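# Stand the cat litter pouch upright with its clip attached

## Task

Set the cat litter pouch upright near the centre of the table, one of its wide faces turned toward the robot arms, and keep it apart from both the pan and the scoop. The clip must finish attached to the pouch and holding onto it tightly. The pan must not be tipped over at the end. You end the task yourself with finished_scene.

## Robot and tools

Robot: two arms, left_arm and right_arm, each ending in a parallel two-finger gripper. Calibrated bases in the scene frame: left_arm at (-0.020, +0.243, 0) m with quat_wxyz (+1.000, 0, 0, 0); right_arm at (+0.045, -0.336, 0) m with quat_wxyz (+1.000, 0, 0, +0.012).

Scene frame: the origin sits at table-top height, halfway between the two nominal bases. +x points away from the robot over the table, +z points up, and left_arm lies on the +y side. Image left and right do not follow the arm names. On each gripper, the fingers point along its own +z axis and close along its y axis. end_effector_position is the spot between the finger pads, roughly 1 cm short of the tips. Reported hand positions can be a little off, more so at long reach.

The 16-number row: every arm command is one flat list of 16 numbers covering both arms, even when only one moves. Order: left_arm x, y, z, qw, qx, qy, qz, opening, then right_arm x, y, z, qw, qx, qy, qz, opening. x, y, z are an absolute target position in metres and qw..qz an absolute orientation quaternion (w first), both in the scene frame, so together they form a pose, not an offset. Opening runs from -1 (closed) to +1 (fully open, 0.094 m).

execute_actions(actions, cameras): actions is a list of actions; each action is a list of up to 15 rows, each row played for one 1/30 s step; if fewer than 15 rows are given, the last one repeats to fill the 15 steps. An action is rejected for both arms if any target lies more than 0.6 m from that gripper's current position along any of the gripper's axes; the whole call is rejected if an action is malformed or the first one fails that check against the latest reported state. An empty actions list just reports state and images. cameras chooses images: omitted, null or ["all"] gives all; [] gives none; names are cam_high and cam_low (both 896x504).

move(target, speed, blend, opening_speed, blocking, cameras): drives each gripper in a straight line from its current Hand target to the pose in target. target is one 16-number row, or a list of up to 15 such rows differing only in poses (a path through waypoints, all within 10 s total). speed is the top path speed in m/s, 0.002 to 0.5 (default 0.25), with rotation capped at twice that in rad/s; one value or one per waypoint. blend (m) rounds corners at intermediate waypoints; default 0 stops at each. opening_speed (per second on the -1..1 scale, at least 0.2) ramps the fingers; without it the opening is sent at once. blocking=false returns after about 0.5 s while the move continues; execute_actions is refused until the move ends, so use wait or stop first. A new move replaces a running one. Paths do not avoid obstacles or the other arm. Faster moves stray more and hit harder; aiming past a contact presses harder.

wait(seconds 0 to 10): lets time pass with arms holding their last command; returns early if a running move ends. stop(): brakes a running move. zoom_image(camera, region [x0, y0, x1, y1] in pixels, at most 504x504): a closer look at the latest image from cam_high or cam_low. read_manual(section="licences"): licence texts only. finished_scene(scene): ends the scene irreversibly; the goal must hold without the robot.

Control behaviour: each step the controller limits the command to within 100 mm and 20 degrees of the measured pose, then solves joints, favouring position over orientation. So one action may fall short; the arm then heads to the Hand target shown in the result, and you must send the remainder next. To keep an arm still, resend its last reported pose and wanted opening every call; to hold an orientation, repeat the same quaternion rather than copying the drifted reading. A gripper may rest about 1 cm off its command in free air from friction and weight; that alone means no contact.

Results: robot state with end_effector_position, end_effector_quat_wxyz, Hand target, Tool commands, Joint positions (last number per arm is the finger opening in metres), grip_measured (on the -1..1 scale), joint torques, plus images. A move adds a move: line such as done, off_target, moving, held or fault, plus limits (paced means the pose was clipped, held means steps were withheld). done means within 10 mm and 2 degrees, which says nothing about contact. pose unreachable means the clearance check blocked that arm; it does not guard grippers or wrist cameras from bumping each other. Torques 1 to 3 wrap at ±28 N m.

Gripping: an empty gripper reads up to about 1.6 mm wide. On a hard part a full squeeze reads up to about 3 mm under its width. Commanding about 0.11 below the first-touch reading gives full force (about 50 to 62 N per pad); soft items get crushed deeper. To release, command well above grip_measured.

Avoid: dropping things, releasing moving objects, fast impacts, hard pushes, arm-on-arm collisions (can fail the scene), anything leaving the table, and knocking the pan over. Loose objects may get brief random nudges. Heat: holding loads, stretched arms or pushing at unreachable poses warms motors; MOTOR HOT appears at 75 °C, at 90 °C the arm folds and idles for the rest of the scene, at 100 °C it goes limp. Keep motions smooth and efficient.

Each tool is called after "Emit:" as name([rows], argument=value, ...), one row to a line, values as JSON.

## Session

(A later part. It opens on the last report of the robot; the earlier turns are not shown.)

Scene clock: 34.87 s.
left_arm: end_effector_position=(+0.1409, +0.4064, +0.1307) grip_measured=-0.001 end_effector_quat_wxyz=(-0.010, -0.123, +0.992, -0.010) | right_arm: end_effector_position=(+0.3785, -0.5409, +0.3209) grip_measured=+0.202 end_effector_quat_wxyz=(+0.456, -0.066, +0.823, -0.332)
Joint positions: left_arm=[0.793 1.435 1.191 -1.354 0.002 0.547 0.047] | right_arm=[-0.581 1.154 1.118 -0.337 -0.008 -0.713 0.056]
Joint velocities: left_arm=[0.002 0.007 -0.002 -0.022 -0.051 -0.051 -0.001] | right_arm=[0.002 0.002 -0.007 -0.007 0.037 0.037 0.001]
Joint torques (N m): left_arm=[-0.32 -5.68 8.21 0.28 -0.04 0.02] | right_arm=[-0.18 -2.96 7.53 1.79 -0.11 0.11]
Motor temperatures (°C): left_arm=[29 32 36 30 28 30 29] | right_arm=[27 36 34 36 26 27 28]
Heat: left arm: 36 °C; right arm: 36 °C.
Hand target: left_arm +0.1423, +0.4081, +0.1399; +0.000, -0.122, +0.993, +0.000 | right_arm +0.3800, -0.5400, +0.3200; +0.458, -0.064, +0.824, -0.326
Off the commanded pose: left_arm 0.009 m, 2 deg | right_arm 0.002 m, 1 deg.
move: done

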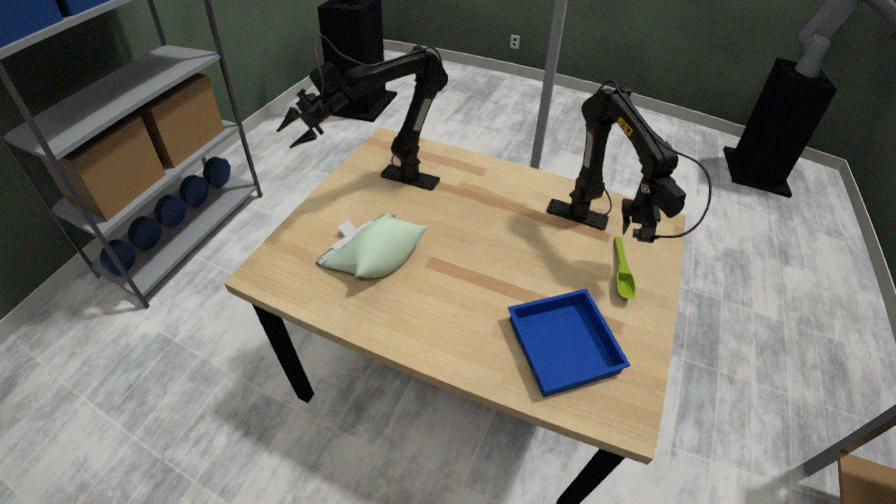

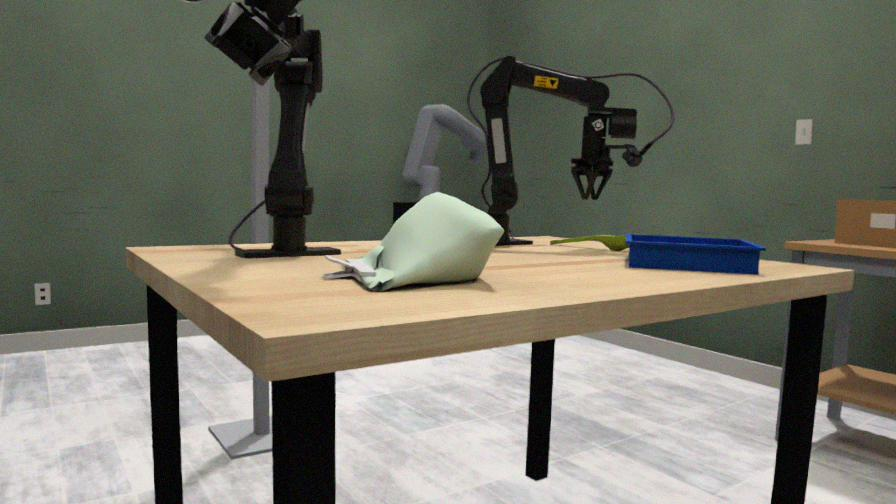

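Emit:
zoom_image(camera="cam_low", region=[310, 220, 420, 300])

Emit:
zoom_image(camera="cam_high", region=[340, 195, 440, 265])

Scaled by 4.582.

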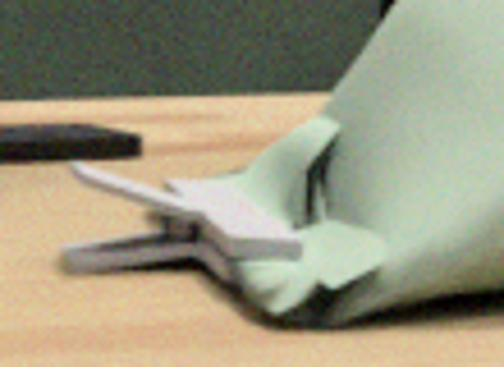

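Scaled by 5.040.

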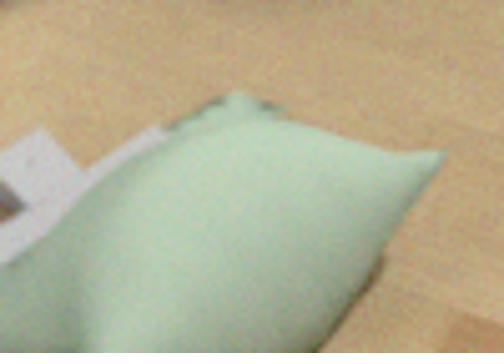

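Emit:
move([
  [0.20, 0.36, 0.22, 0.21263, -0.67438, 0.67438, -0.21263, 0.0, 0.38, -0.54, 0.32, 0.4584, -0.064, 0.8244, -0.3256, 0.2],
  [0.32, 0.1, 0.24, 0.23296, -0.56242, 0.73296, -0.3036, 0.0, 0.38, -0.54, 0.32, 0.4584, -0.064, 0.8244, -0.3256, 0.2],
  [0.24, -0.22, 0.16, 0.2424, -0.41985, 0.75744, -0.43731, 0.0, 0.38, -0.54, 0.32, 0.4584, -0.064, 0.8244, -0.3256, 0.2],
], speed=0.2, blend=0.05)

Scene clock: 49.40 s.
left_arm: end_effector_position=(+0.2285, -0.2128, +0.1486) grip_measured=-0.001 end_effector_quat_wxyz=(+0.230, -0.412, +0.776, -0.418) | right_arm: end_effector_position=(+0.3785, -0.5409, +0.3209) grip_measured=+0.202 end_effector_quat_wxyz=(+0.456, -0.066, +0.823, -0.332)
Joint positions: left_arm=[-1.255 1.878 1.316 -0.132 -0.551 -1.966 0.047] | right_arm=[-0.581 1.154 1.118 -0.337 -0.008 -0.713 0.056]
Joint velocities: left_arm=[0.017 -0.002 -0.002 0.051 0.022 -0.022 0.001] | right_arm=[-0.032 -0.012 0.017 0.022 -0.022 0.037 0]
Joint torques (N m): left_arm=[0.02 -8.03 9.24 1.75 -0.44 0.1] | right_arm=[0.03 -3.04 7.47 1.71 -0.11 0.15]
Motor temperatures (°C): left_arm=[29 32 38 31 28 30 28] | right_arm=[27 35 35 38 26 27 28]
Heat: left arm: 38 °C; right arm: 38 °C.
Hand target: left_arm +0.2333, -0.2160, +0.1531; +0.239, -0.411, +0.773, -0.421 | right_arm +0.3800, -0.5400, +0.3200; +0.458, -0.064, +0.824, -0.326
Off the commanded pose: left_arm 0.018 m, 4 deg | right_arm 0.002 m, 1 deg.
move: off_target (left_arm)

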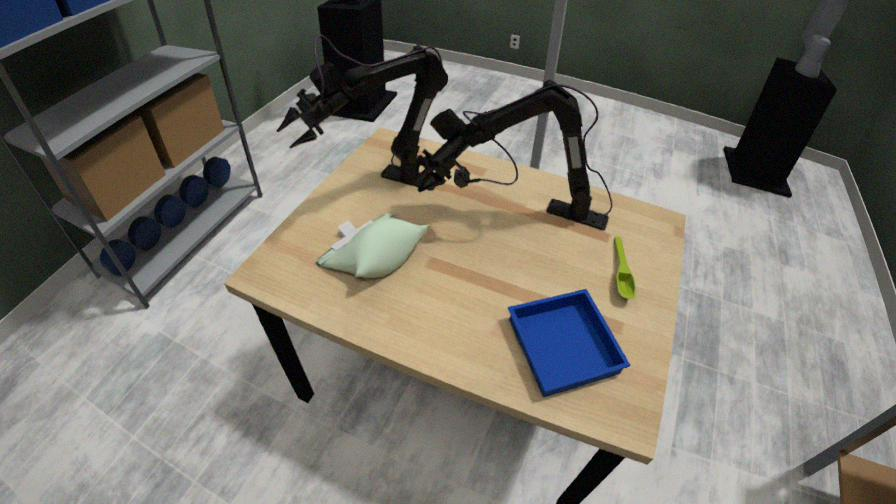

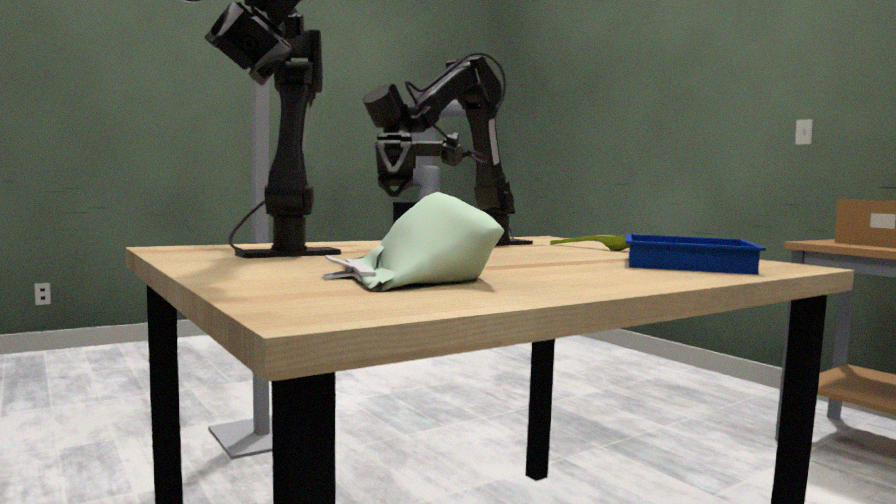

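Emit:
move(target=[0.255, -0.265, 0.075, 0.2424, -0.41985, 0.75744, -0.43731, 0.0, 0.38, -0.54, 0.32, 0.4584, -0.064, 0.8244, -0.3256, 0.2], speed=0.08)

Emit:
zoom_image(camera="cam_high", region=[340, 160, 460, 260])

Emit:
zoom_image(camera="cam_low", region=[300, 170, 440, 290])

Scene clock: 51.47 s.
left_arm: end_effector_position=(+0.2473, -0.2632, +0.0743) grip_measured=-0.001 end_effector_quat_wxyz=(+0.233, -0.416, +0.762, -0.438) | right_arm: end_effector_position=(+0.3785, -0.5409, +0.3209) grip_measured=+0.202 end_effector_quat_wxyz=(+0.456, -0.066, +0.823, -0.332)
Joint positions: left_arm=[-1.255 2.177 1.402 0.128 -0.566 -1.965 0.047] | right_arm=[-0.581 1.154 1.118 -0.337 -0.008 -0.713 0.056]
Joint velocities: left_arm=[-0.007 -0.012 -0.002 0.007 -0.022 -0.051 -0.001] | right_arm=[-0.007 0.002 0.007 0.037 0.022 -0.066 0]
Joint torques (N m): left_arm=[0.44 -9.61 8.64 1.77 -0.39 0.04] | right_arm=[0.01 -2.96 7.32 1.73 -0.12 0.15]
Motor temperatures (°C): left_arm=[29 33 38 31 28 30 28] | right_arm=[27 35 35 38 26 27 28]
Heat: left arm: 38 °C; right arm: 38 °C.
Hand target: left_arm +0.2543, -0.2644, +0.0742; +0.242, -0.419, +0.758, -0.438 | right_arm +0.3800, -0.5400, +0.3200; +0.458, -0.064, +0.824, -0.326
Off the commanded pose: left_arm 0.008 m, 1 deg | right_arm 0.002 m, 1 deg.
move: done

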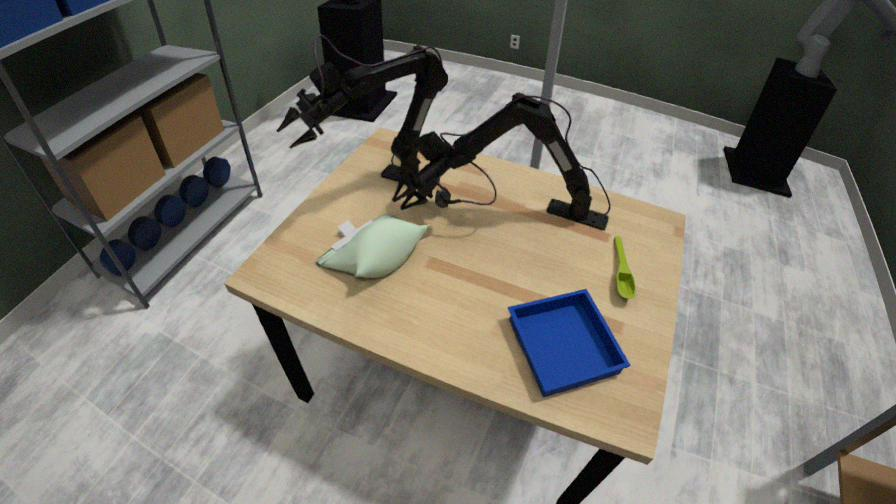

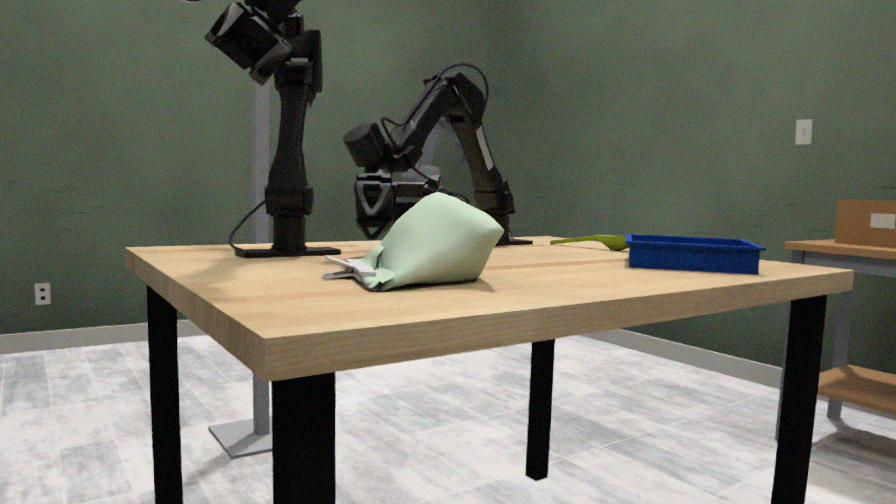

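Scaled by 4.200.

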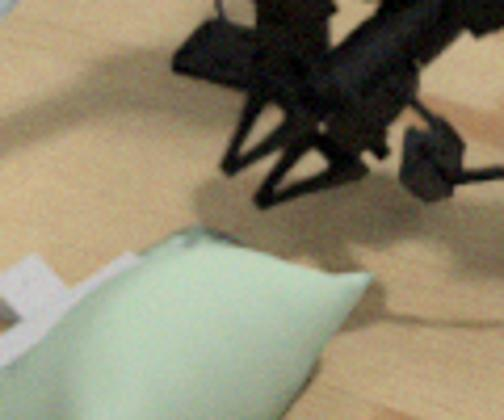

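Scaled by 3.600.

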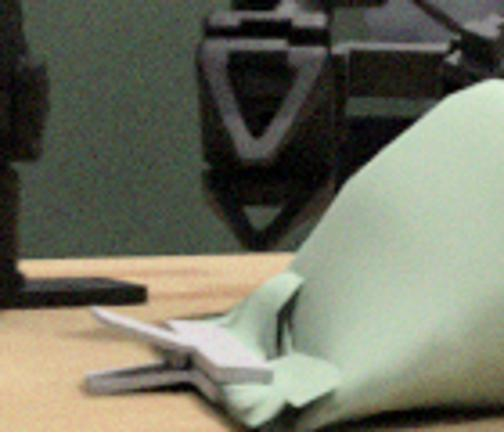

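Emit:
move(target=[0.258, -0.267, 0.035, 0.2424, -0.41985, 0.75744, -0.43731, 0.0, 0.38, -0.54, 0.32, 0.4584, -0.064, 0.8244, -0.3256, 0.2], speed=0.04)

Emit:
zoom_image(camera="cam_high", region=[350, 180, 430, 240])

Emit:
zoom_image(camera="cam_low", region=[310, 210, 410, 290])

Scene clock: 53.87 s.
left_arm: end_effector_position=(+0.2536, -0.2708, +0.0457) grip_measured=-0.001 end_effector_quat_wxyz=(+0.232, -0.419, +0.755, -0.448) | right_arm: end_effector_position=(+0.3785, -0.5409, +0.3209) grip_measured=+0.202 end_effector_quat_wxyz=(+0.456, -0.066, +0.823, -0.332)
Joint positions: left_arm=[-1.249 2.266 1.402 0.244 -0.566 -1.965 0.047] | right_arm=[-0.581 1.154 1.118 -0.337 -0.008 -0.713 0.056]
Joint velocities: left_arm=[0.007 0.027 -0.017 0.007 0.037 -0.051 0.001] | right_arm=[-0.002 -0.007 0.002 -0.007 0.037 0.007 0]
Joint torques (N m): left_arm=[0.58 -9.95 6.72 1.79 -0.35 0.06] | right_arm=[-0.05 -3.07 7.46 1.72 -0.16 0.13]
Motor temperatures (°C): left_arm=[29 34 38 32 28 30 28] | right_arm=[27 35 35 38 26 27 28]
Heat: left arm: 38 °C; right arm: 38 °C.
Hand target: left_arm +0.2577, -0.2665, +0.0350; +0.242, -0.420, +0.757, -0.437 | right_arm +0.3800, -0.5400, +0.3200; +0.458, -0.064, +0.824, -0.326
Off the commanded pose: left_arm 0.012 m, 2 deg | right_arm 0.002 m, 1 deg.
move: off_target (left_arm)

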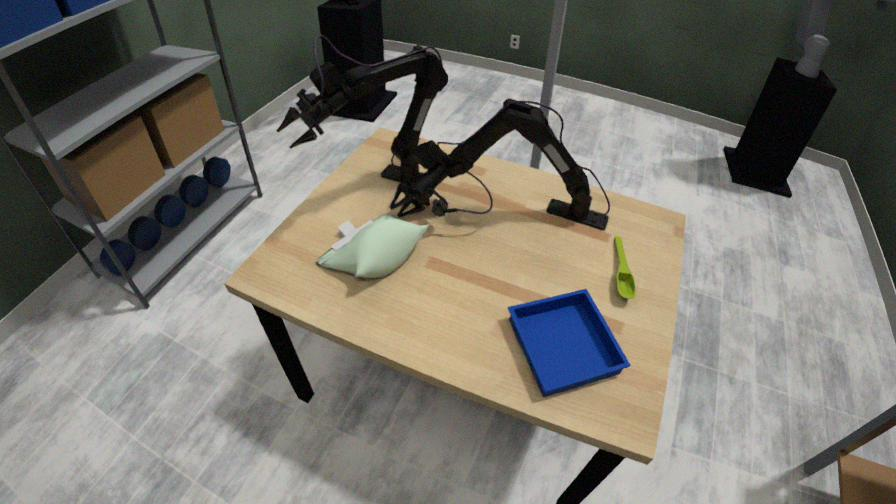

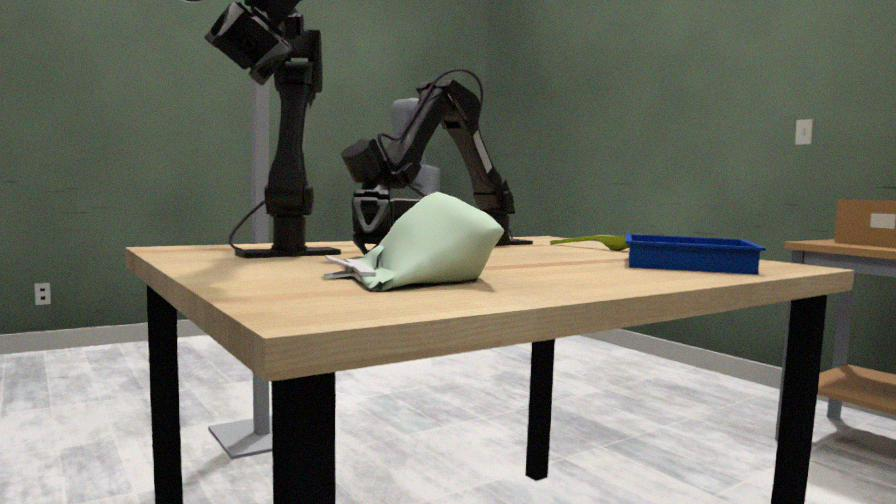

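Scaled by 6.300.

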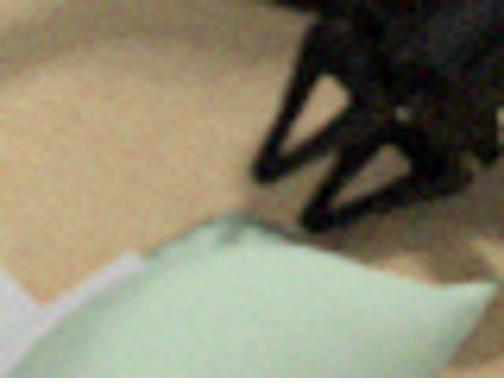

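Scaled by 5.040.

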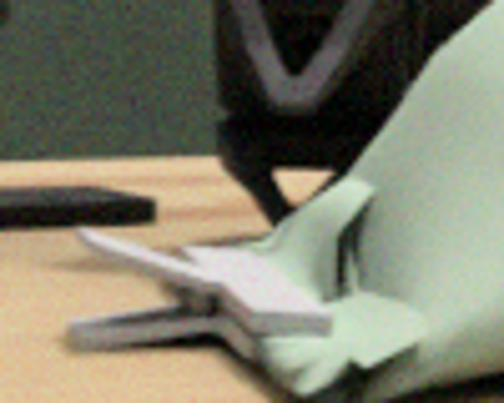

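Emit:
zoom_image(camera="cam_high", region=[365, 200, 415, 235])

Scaled by 10.080.

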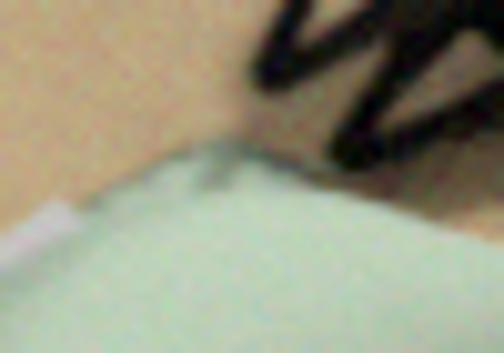

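Emit:
move([
  [0.245, -0.275, 0.055, 0.2424, -0.41985, 0.75744, -0.43731, 0.0, 0.38, -0.54, 0.32, 0.4584, -0.064, 0.8244, -0.3256, 0.2],
  [0.238, -0.289, 0.04, 0.2424, -0.41985, 0.75744, -0.43731, 0.0, 0.38, -0.54, 0.32, 0.4584, -0.064, 0.8244, -0.3256, 0.2],
], speed=0.04)

Emit:
zoom_image(camera="cam_high", region=[365, 190, 425, 235])

Emit:
zoom_image(camera="cam_low", region=[310, 210, 410, 290])

Scene clock: 56.73 s.
left_arm: end_effector_position=(+0.2375, -0.2881, +0.0466) grip_measured=-0.001 end_effector_quat_wxyz=(+0.234, -0.421, +0.754, -0.448) | right_arm: end_effector_position=(+0.3785, -0.5409, +0.3209) grip_measured=+0.202 end_effector_quat_wxyz=(+0.456, -0.066, +0.823, -0.332)
Joint positions: left_arm=[-1.295 2.303 1.479 0.185 -0.608 -2 0.047] | right_arm=[-0.581 1.154 1.118 -0.337 -0.008 -0.713 0.056]
Joint velocities: left_arm=[-0.007 -0.022 0.017 -0.051 -0.051 -0.066 0] | right_arm=[-0.002 -0.002 0.012 -0.007 -0.022 -0.022 0]
Joint torques (N m): left_arm=[-0.49 -10.15 8.72 1.5 -0.4 0.03] | right_arm=[0.02 -3.08 7.13 1.73 -0.13 0.07]
Motor temperatures (°C): left_arm=[29 35 38 32 28 30 28] | right_arm=[27 35 35 38 26 27 28]
Heat: left arm: 38 °C; right arm: 38 °C.
Hand target: left_arm +0.2380, -0.2885, +0.0401; +0.243, -0.420, +0.757, -0.438 | right_arm +0.3800, -0.5400, +0.3200; +0.458, -0.064, +0.824, -0.326
Off the commanded pose: left_arm 0.007 m, 2 deg | right_arm 0.002 m, 1 deg.
move: done

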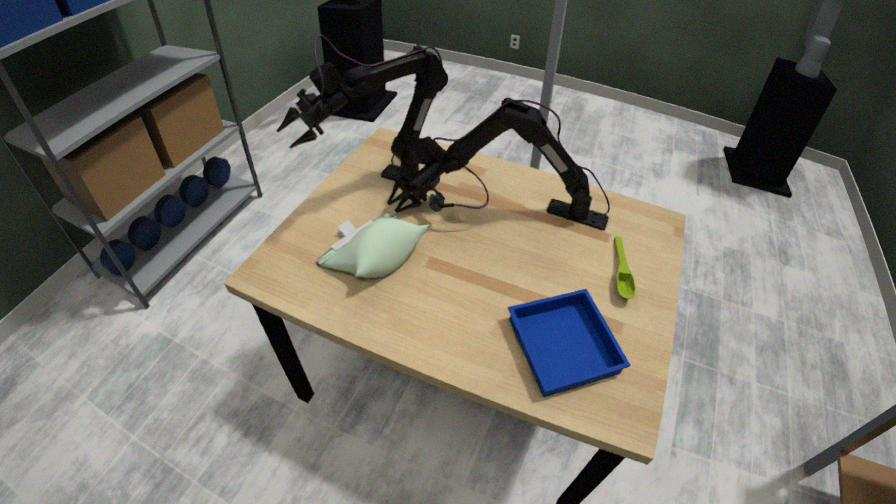

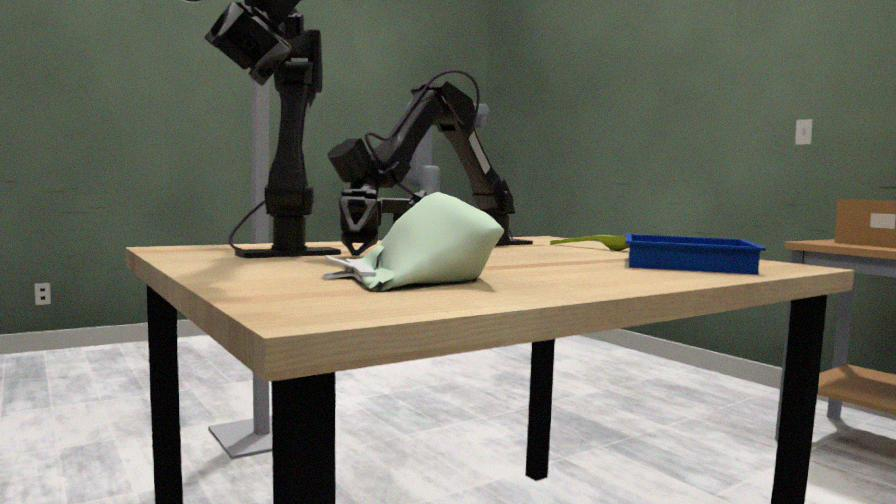

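Scaled by 8.400.

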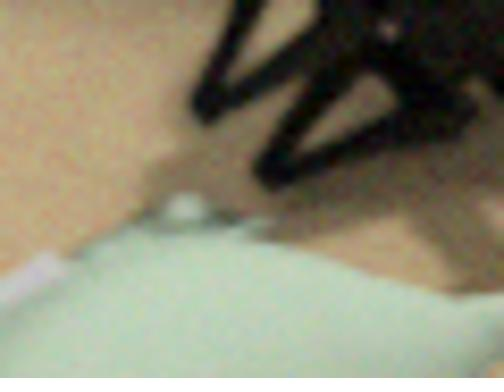

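Scaled by 5.040.

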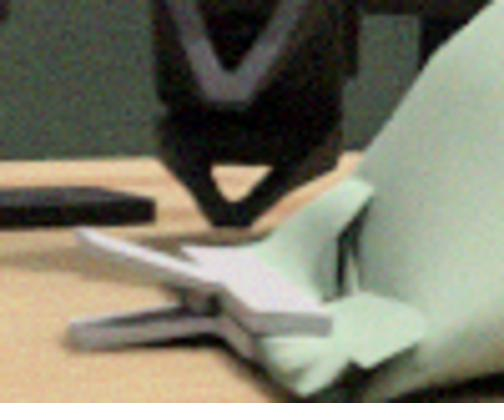

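Emit:
move(target=[0.2355, -0.2925, 0.0265, 0.2424, -0.41985, 0.75744, -0.43731, 0.0, 0.38, -0.54, 0.32, 0.4584, -0.064, 0.8244, -0.3256, 0.2], speed=0.03)

Emit:
zoom_image(camera="cam_high", region=[365, 190, 425, 235])

Emit:
zoom_image(camera="cam_low", region=[310, 210, 410, 290])

Scene clock: 58.33 s.
left_arm: end_effector_position=(+0.2357, -0.2885, +0.0314) grip_measured=-0.001 end_effector_quat_wxyz=(+0.236, -0.421, +0.758, -0.439) | right_arm: end_effector_position=(+0.3785, -0.5409, +0.3209) grip_measured=+0.202 end_effector_quat_wxyz=(+0.456, -0.066, +0.823, -0.332)
Joint positions: left_arm=[-1.299 2.337 1.486 0.188 -0.613 -2.006 0.047] | right_arm=[-0.581 1.154 1.118 -0.337 -0.008 -0.713 0.056]
Joint velocities: left_arm=[0.032 0.007 -0.022 -0.022 0.066 -0.007 0] | right_arm=[-0.007 0.002 0.002 -0.022 0.051 0.007 -0.001]
Joint torques (N m): left_arm=[-0.58 -10.17 8.43 1.72 -0.4 0.04] | right_arm=[-0.05 -2.93 7.41 1.77 -0.13 0.11]
Motor temperatures (°C): left_arm=[29 36 38 32 28 30 28] | right_arm=[27 35 35 39 26 27 28]
Heat: left arm: 38 °C; right arm: 39 °C.
Hand target: left_arm +0.2353, -0.2920, +0.0265; +0.242, -0.420, +0.757, -0.437 | right_arm +0.3800, -0.5400, +0.3200; +0.458, -0.064, +0.824, -0.326
Off the commanded pose: left_arm 0.006 m, 1 deg | right_arm 0.002 m, 1 deg.
move: done

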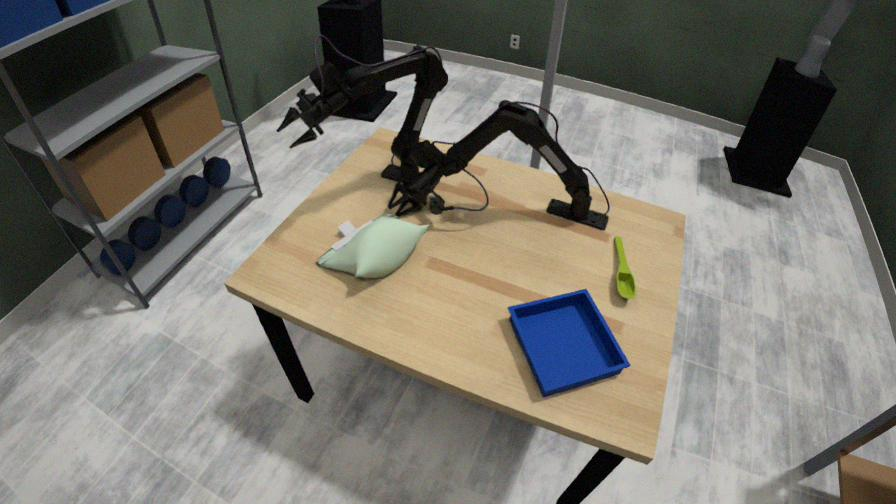

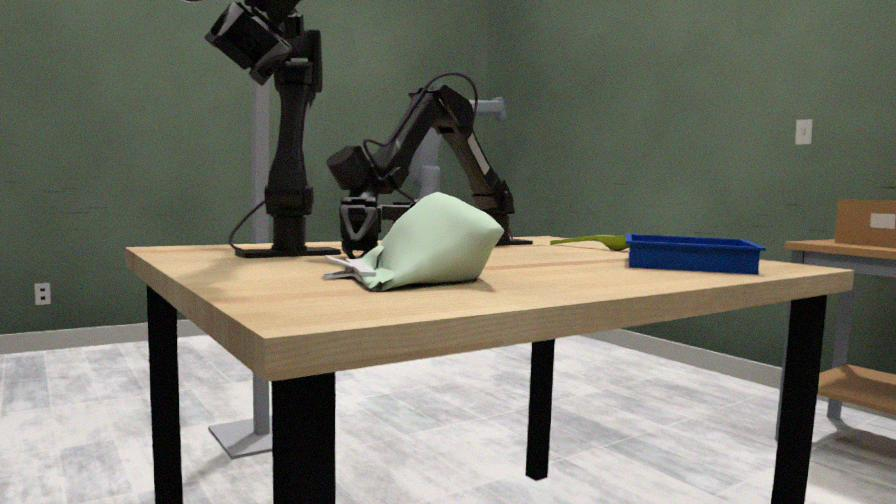

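Scaled by 8.400.

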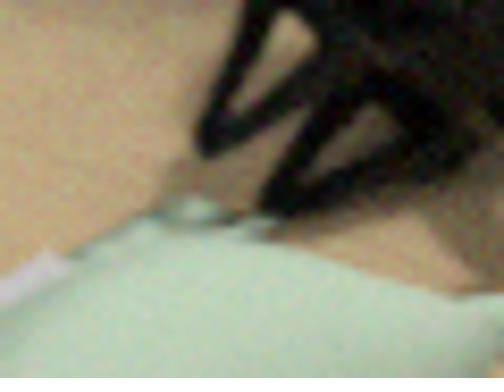

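Scaled by 5.040.

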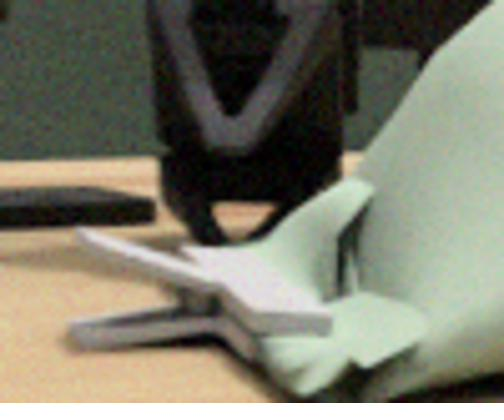

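Emit:
move(target=[0.221, -0.2955, 0.0265, 0.2424, -0.41985, 0.75744, -0.43731, 0.0, 0.38, -0.54, 0.32, 0.4584, -0.064, 0.8244, -0.3256, 0.2], speed=0.03)

Emit:
zoom_image(camera="cam_high", region=[365, 190, 425, 235])

Scene clock: 59.53 s.
left_arm: end_effector_position=(+0.2194, -0.2946, +0.0329) grip_measured=-0.001 end_effector_quat_wxyz=(+0.233, -0.419, +0.756, -0.445) | right_arm: end_effector_position=(+0.3785, -0.5409, +0.3209) grip_measured=+0.202 end_effector_quat_wxyz=(+0.456, -0.066, +0.823, -0.332)
Joint positions: left_arm=[-1.335 2.337 1.486 0.188 -0.636 -2.029 0.047] | right_arm=[-0.581 1.154 1.118 -0.337 -0.008 -0.713 0.056]
Joint velocities: left_arm=[-0.002 0.002 -0.007 0.051 -0.022 -0.037 0] | right_arm=[0.007 -0.012 -0.002 -0.007 0.022 -0.022 -0.001]
Joint torques (N m): left_arm=[-0.21 -10.3 8.49 1.53 -0.42 0.02] | right_arm=[-0.24 -3.08 7.38 1.68 -0.14 0.13]
Motor temperatures (°C): left_arm=[29 36 38 32 28 30 28] | right_arm=[27 35 35 39 26 27 28]
Heat: left arm: 38 °C; right arm: 39 °C.
Hand target: left_arm +0.2209, -0.2951, +0.0266; +0.243, -0.419, +0.758, -0.438 | right_arm +0.3800, -0.5400, +0.3200; +0.458, -0.064, +0.824, -0.326
Off the commanded pose: left_arm 0.007 m, 1 deg | right_arm 0.002 m, 1 deg.
move: done

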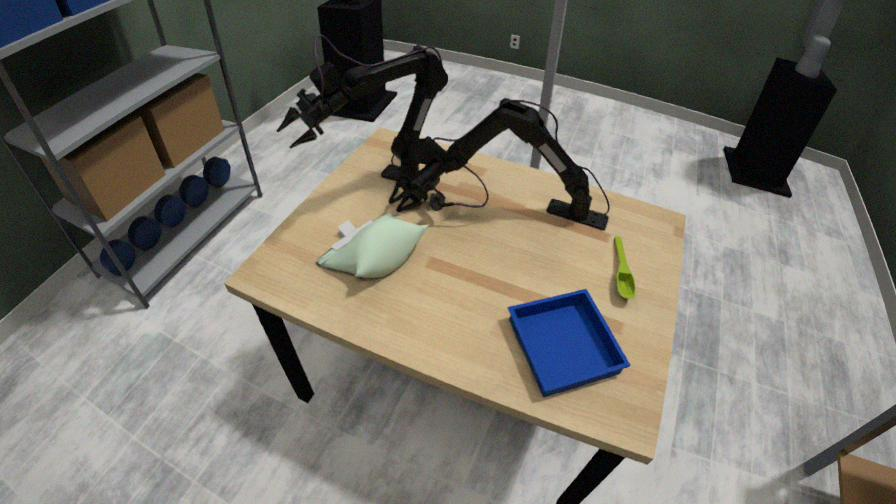

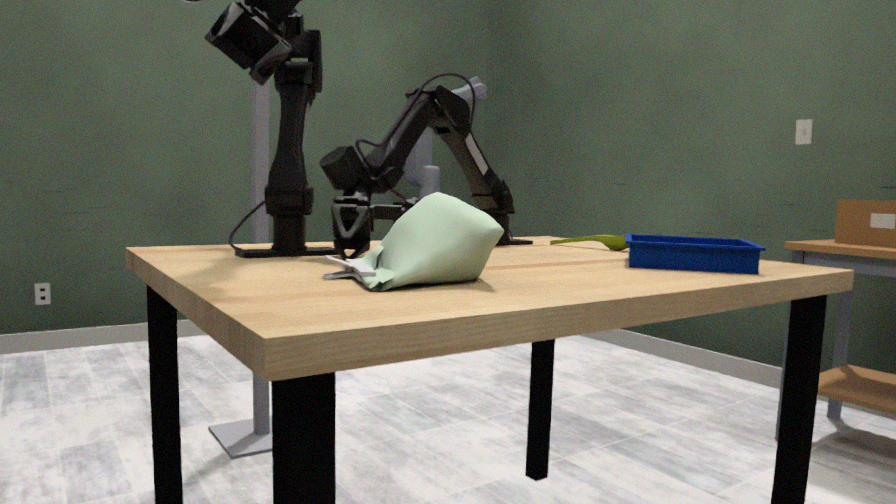

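Scaled by 8.400.

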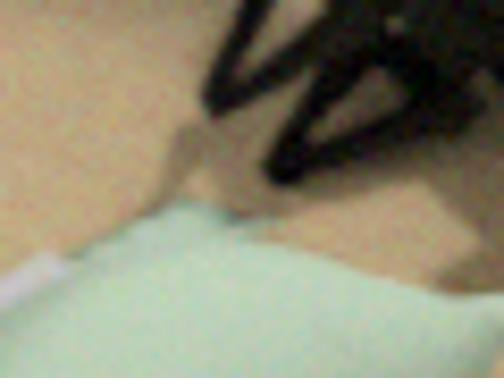

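Emit:
move(target=[0.2575, -0.3185, 0.0265, 0.2424, -0.41985, 0.75744, -0.43731, 0.0, 0.38, -0.54, 0.32, 0.4584, -0.064, 0.8244, -0.3256, 0.2], speed=0.03)

Emit:
zoom_image(camera="cam_high", region=[365, 190, 425, 235])

Emit:
zoom_image(camera="cam_low", region=[310, 210, 410, 290])

Scene clock: 61.67 s.
left_arm: end_effector_position=(+0.2482, -0.3196, +0.0339) grip_measured=-0.001 end_effector_quat_wxyz=(+0.233, -0.420, +0.755, -0.446) | right_arm: end_effector_position=(+0.3785, -0.5409, +0.3209) grip_measured=+0.202 end_effector_quat_wxyz=(+0.456, -0.066, +0.823, -0.332)
Joint positions: left_arm=[-1.291 2.439 1.678 0.12 -0.602 -1.996 0.047] | right_arm=[-0.581 1.154 1.118 -0.337 -0.008 -0.713 0.056]
Joint velocities: left_arm=[-0.002 -0.012 -0.007 -0.022 0.022 -0.022 -0.001] | right_arm=[-0.002 0.017 -0.007 -0.037 -0.022 0.022 0.001]
Joint torques (N m): left_arm=[1.03 -10.77 9.21 1.58 -0.23 0.16] | right_arm=[-0.05 -2.91 7.35 1.78 -0.14 0.12]
Motor temperatures (°C): left_arm=[29 36 38 32 28 30 28] | right_arm=[27 35 35 39 26 27 28]
Heat: left arm: 38 °C; right arm: 39 °C.
Hand target: left_arm +0.2569, -0.3184, +0.0261; +0.242, -0.420, +0.757, -0.438 | right_arm +0.3800, -0.5400, +0.3200; +0.458, -0.064, +0.824, -0.326
Off the commanded pose: left_arm 0.012 m, 1 deg | right_arm 0.002 m, 1 deg.
move: off_target (left_arm)

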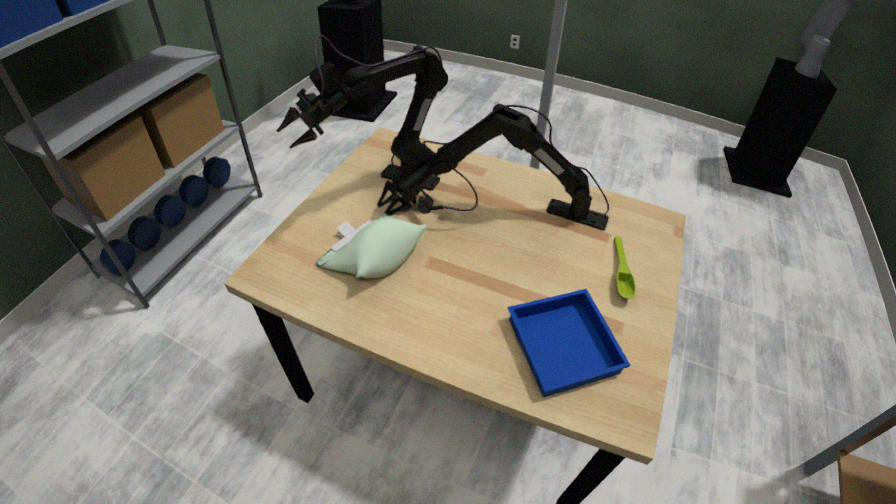

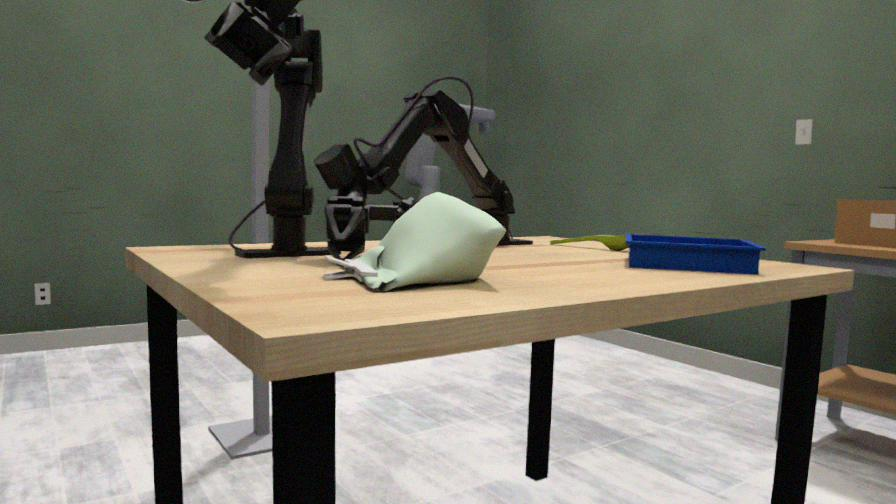

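Scaled by 8.400.

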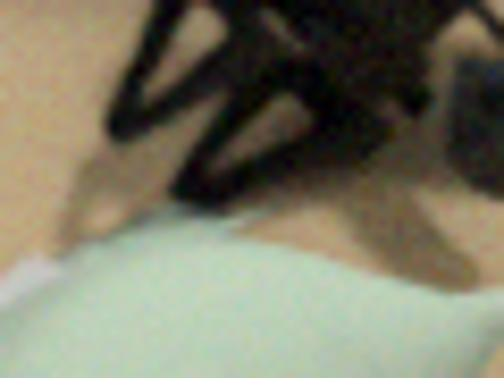

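Scaled by 5.040.

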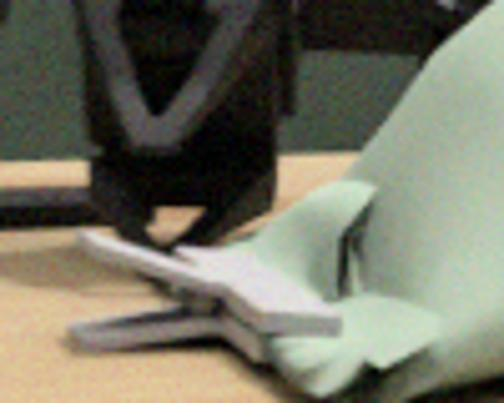

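Emit:
move([
  [0.228, -0.303, 0.03, 0.2424, -0.41985, 0.75744, -0.43731, 0.0, 0.38, -0.54, 0.32, 0.4584, -0.064, 0.8244, -0.3256, 0.2],
  [0.231, -0.300, 0.02, 0.2424, -0.41985, 0.75744, -0.43731, 0.0, 0.38, -0.54, 0.32, 0.4584, -0.064, 0.8244, -0.3256, 0.2],
], speed=0.03)

Emit:
zoom_image(camera="cam_high", region=[365, 190, 425, 235])

Emit:
zoom_image(camera="cam_low", region=[310, 210, 410, 290])

Scene clock: 63.90 s.
left_arm: end_effector_position=(+0.2348, -0.3089, +0.0299) grip_measured=-0.001 end_effector_quat_wxyz=(+0.238, -0.426, +0.742, -0.459) | right_arm: end_effector_position=(+0.3785, -0.5409, +0.3209) grip_measured=+0.202 end_effector_quat_wxyz=(+0.456, -0.066, +0.823, -0.332)
Joint positions: left_arm=[-1.317 2.407 1.57 0.218 -0.644 -2.018 0.047] | right_arm=[-0.581 1.154 1.118 -0.337 -0.008 -0.713 0.056]
Joint velocities: left_arm=[-0.002 -0.017 -0.002 0.037 -0.022 -0.007 0] | right_arm=[0.002 -0.002 0.012 0.037 -0.022 -0.081 0]
Joint torques (N m): left_arm=[-0.08 -13.44 4.7 1.34 -0.13 0.06] | right_arm=[0.08 -3.07 7.58 1.73 -0.17 0.13]
Motor temperatures (°C): left_arm=[29 38 38 32 28 30 28] | right_arm=[27 35 35 39 26 27 28]
Heat: left arm: 38 °C; right arm: 39 °C.
Hand target: left_arm +0.2314, -0.2996, +0.0202; +0.243, -0.420, +0.757, -0.437 | right_arm +0.3800, -0.5400, +0.3200; +0.458, -0.064, +0.824, -0.326
Off the commanded pose: left_arm 0.014 m, 3 deg | right_arm 0.002 m, 1 deg.
move: off_target (left_arm)

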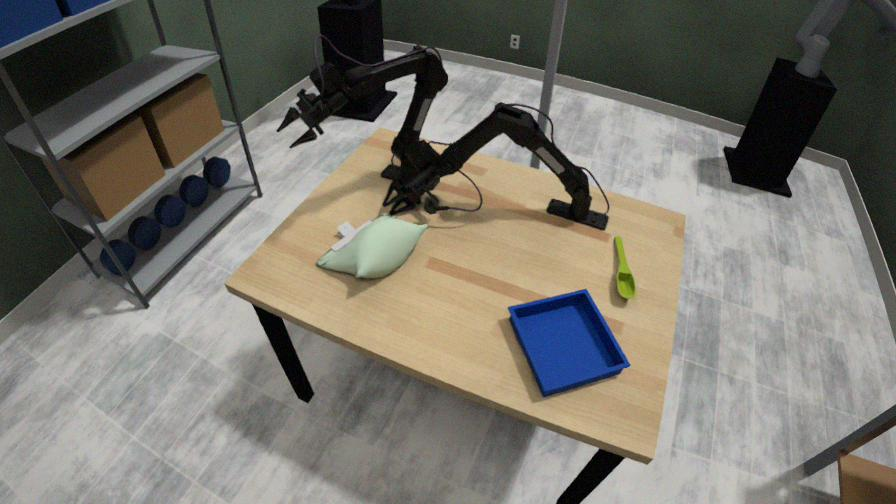

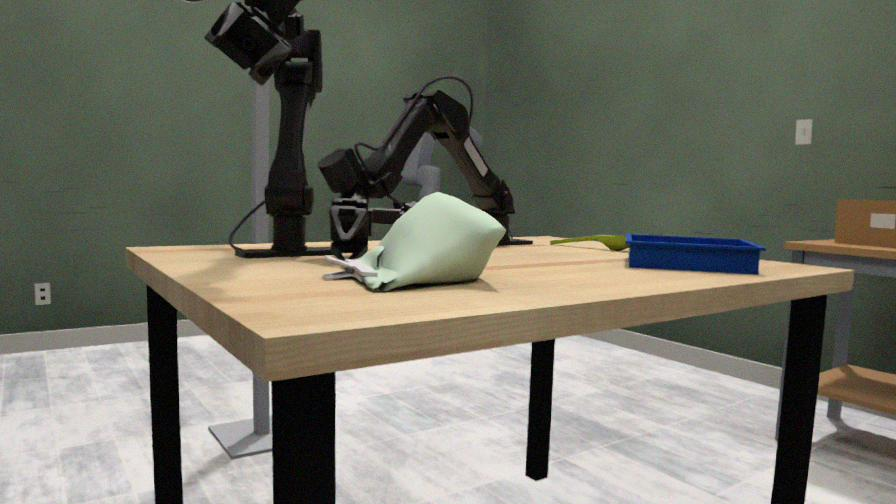

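Scaled by 8.400.

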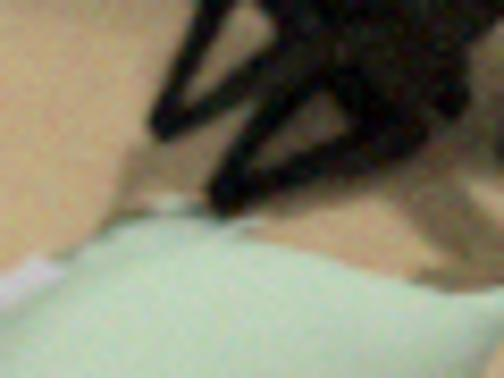

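Scaled by 5.040.

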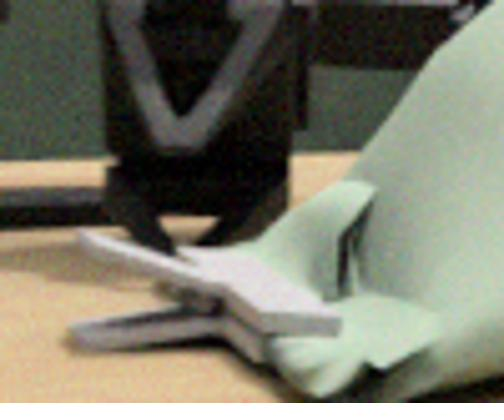

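Emit:
move(target=[0.262, -0.3225, 0.0255, 0.2424, -0.41985, 0.75744, -0.43731, 0.0, 0.38, -0.54, 0.32, 0.4584, -0.064, 0.8244, -0.3256, 0.2], speed=0.03)

Emit:
zoom_image(camera="cam_high", region=[355, 190, 415, 235])

Emit:
zoom_image(camera="cam_low", region=[310, 210, 410, 290])

Scene clock: 65.93 s.
left_arm: end_effector_position=(+0.2519, -0.3241, +0.0327) grip_measured=-0.001 end_effector_quat_wxyz=(+0.232, -0.419, +0.756, -0.446) | right_arm: end_effector_position=(+0.3785, -0.5409, +0.3209) grip_measured=+0.202 end_effector_quat_wxyz=(+0.456, -0.066, +0.823, -0.332)
Joint positions: left_arm=[-1.285 2.459 1.711 0.108 -0.594 -1.992 0.047] | right_arm=[-0.581 1.154 1.118 -0.337 -0.008 -0.713 0.056]
Joint velocities: left_arm=[0.002 0.007 -0.007 0.022 -0.022 0.066 0.001] | right_arm=[0.002 -0.002 -0.002 0.022 -0.066 -0.081 0]
Joint torques (N m): left_arm=[1.11 -10.97 9.26 1.6 -0.32 0.07] | right_arm=[-0.17 -3 7.38 1.78 -0.08 0.13]
Motor temperatures (°C): left_arm=[29 39 38 33 28 30 28] | right_arm=[27 35 35 39 26 27 28]
Heat: left arm: 39 °C; right arm: 39 °C.
Hand target: left_arm +0.2616, -0.3221, +0.0255; +0.242, -0.420, +0.757, -0.438 | right_arm +0.3800, -0.5400, +0.3200; +0.458, -0.064, +0.824, -0.326
Off the commanded pose: left_arm 0.012 m, 2 deg | right_arm 0.002 m, 1 deg.
move: off_target (left_arm)

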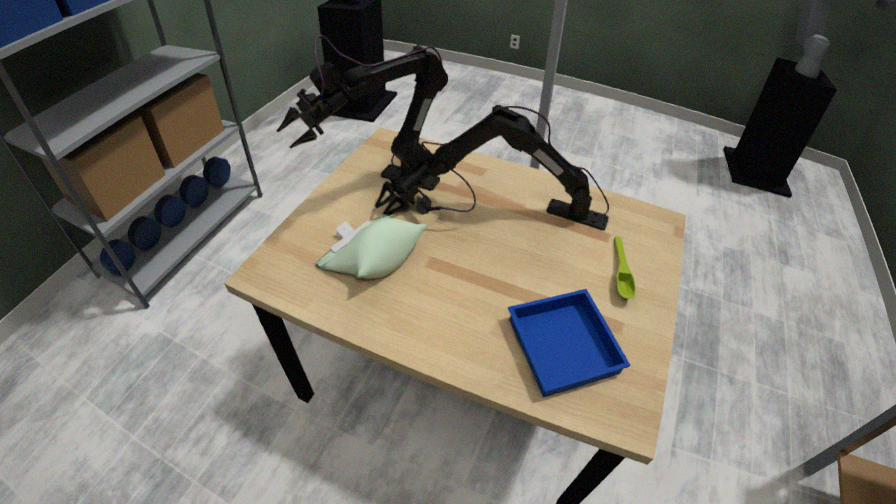

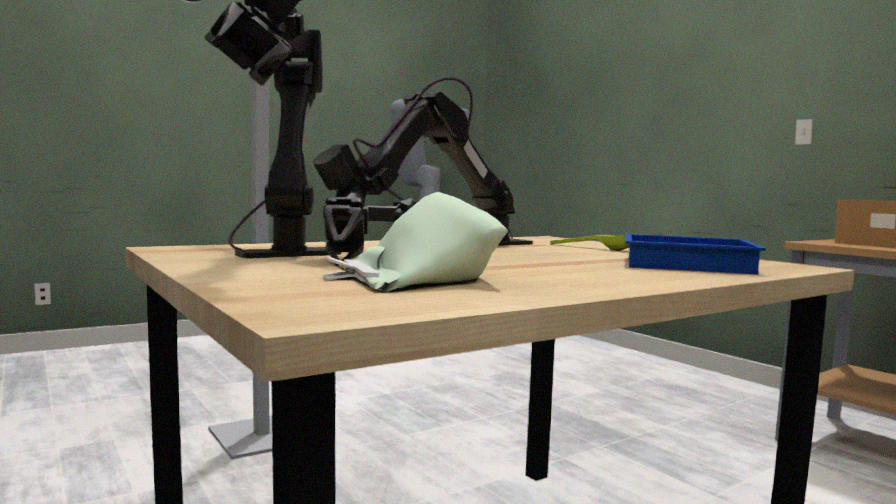

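Scaled by 8.400.

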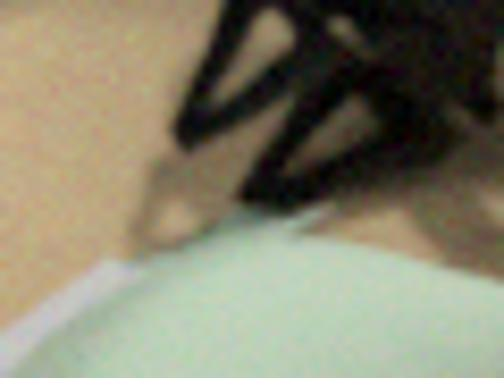

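Scaled by 5.040.

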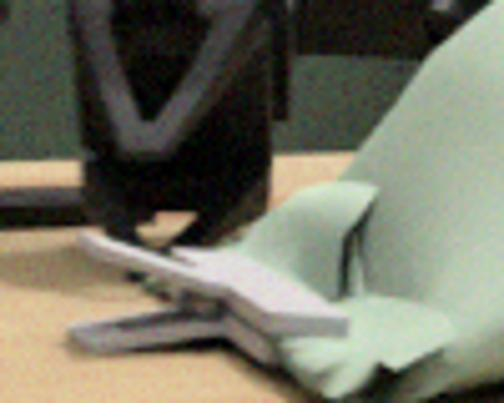

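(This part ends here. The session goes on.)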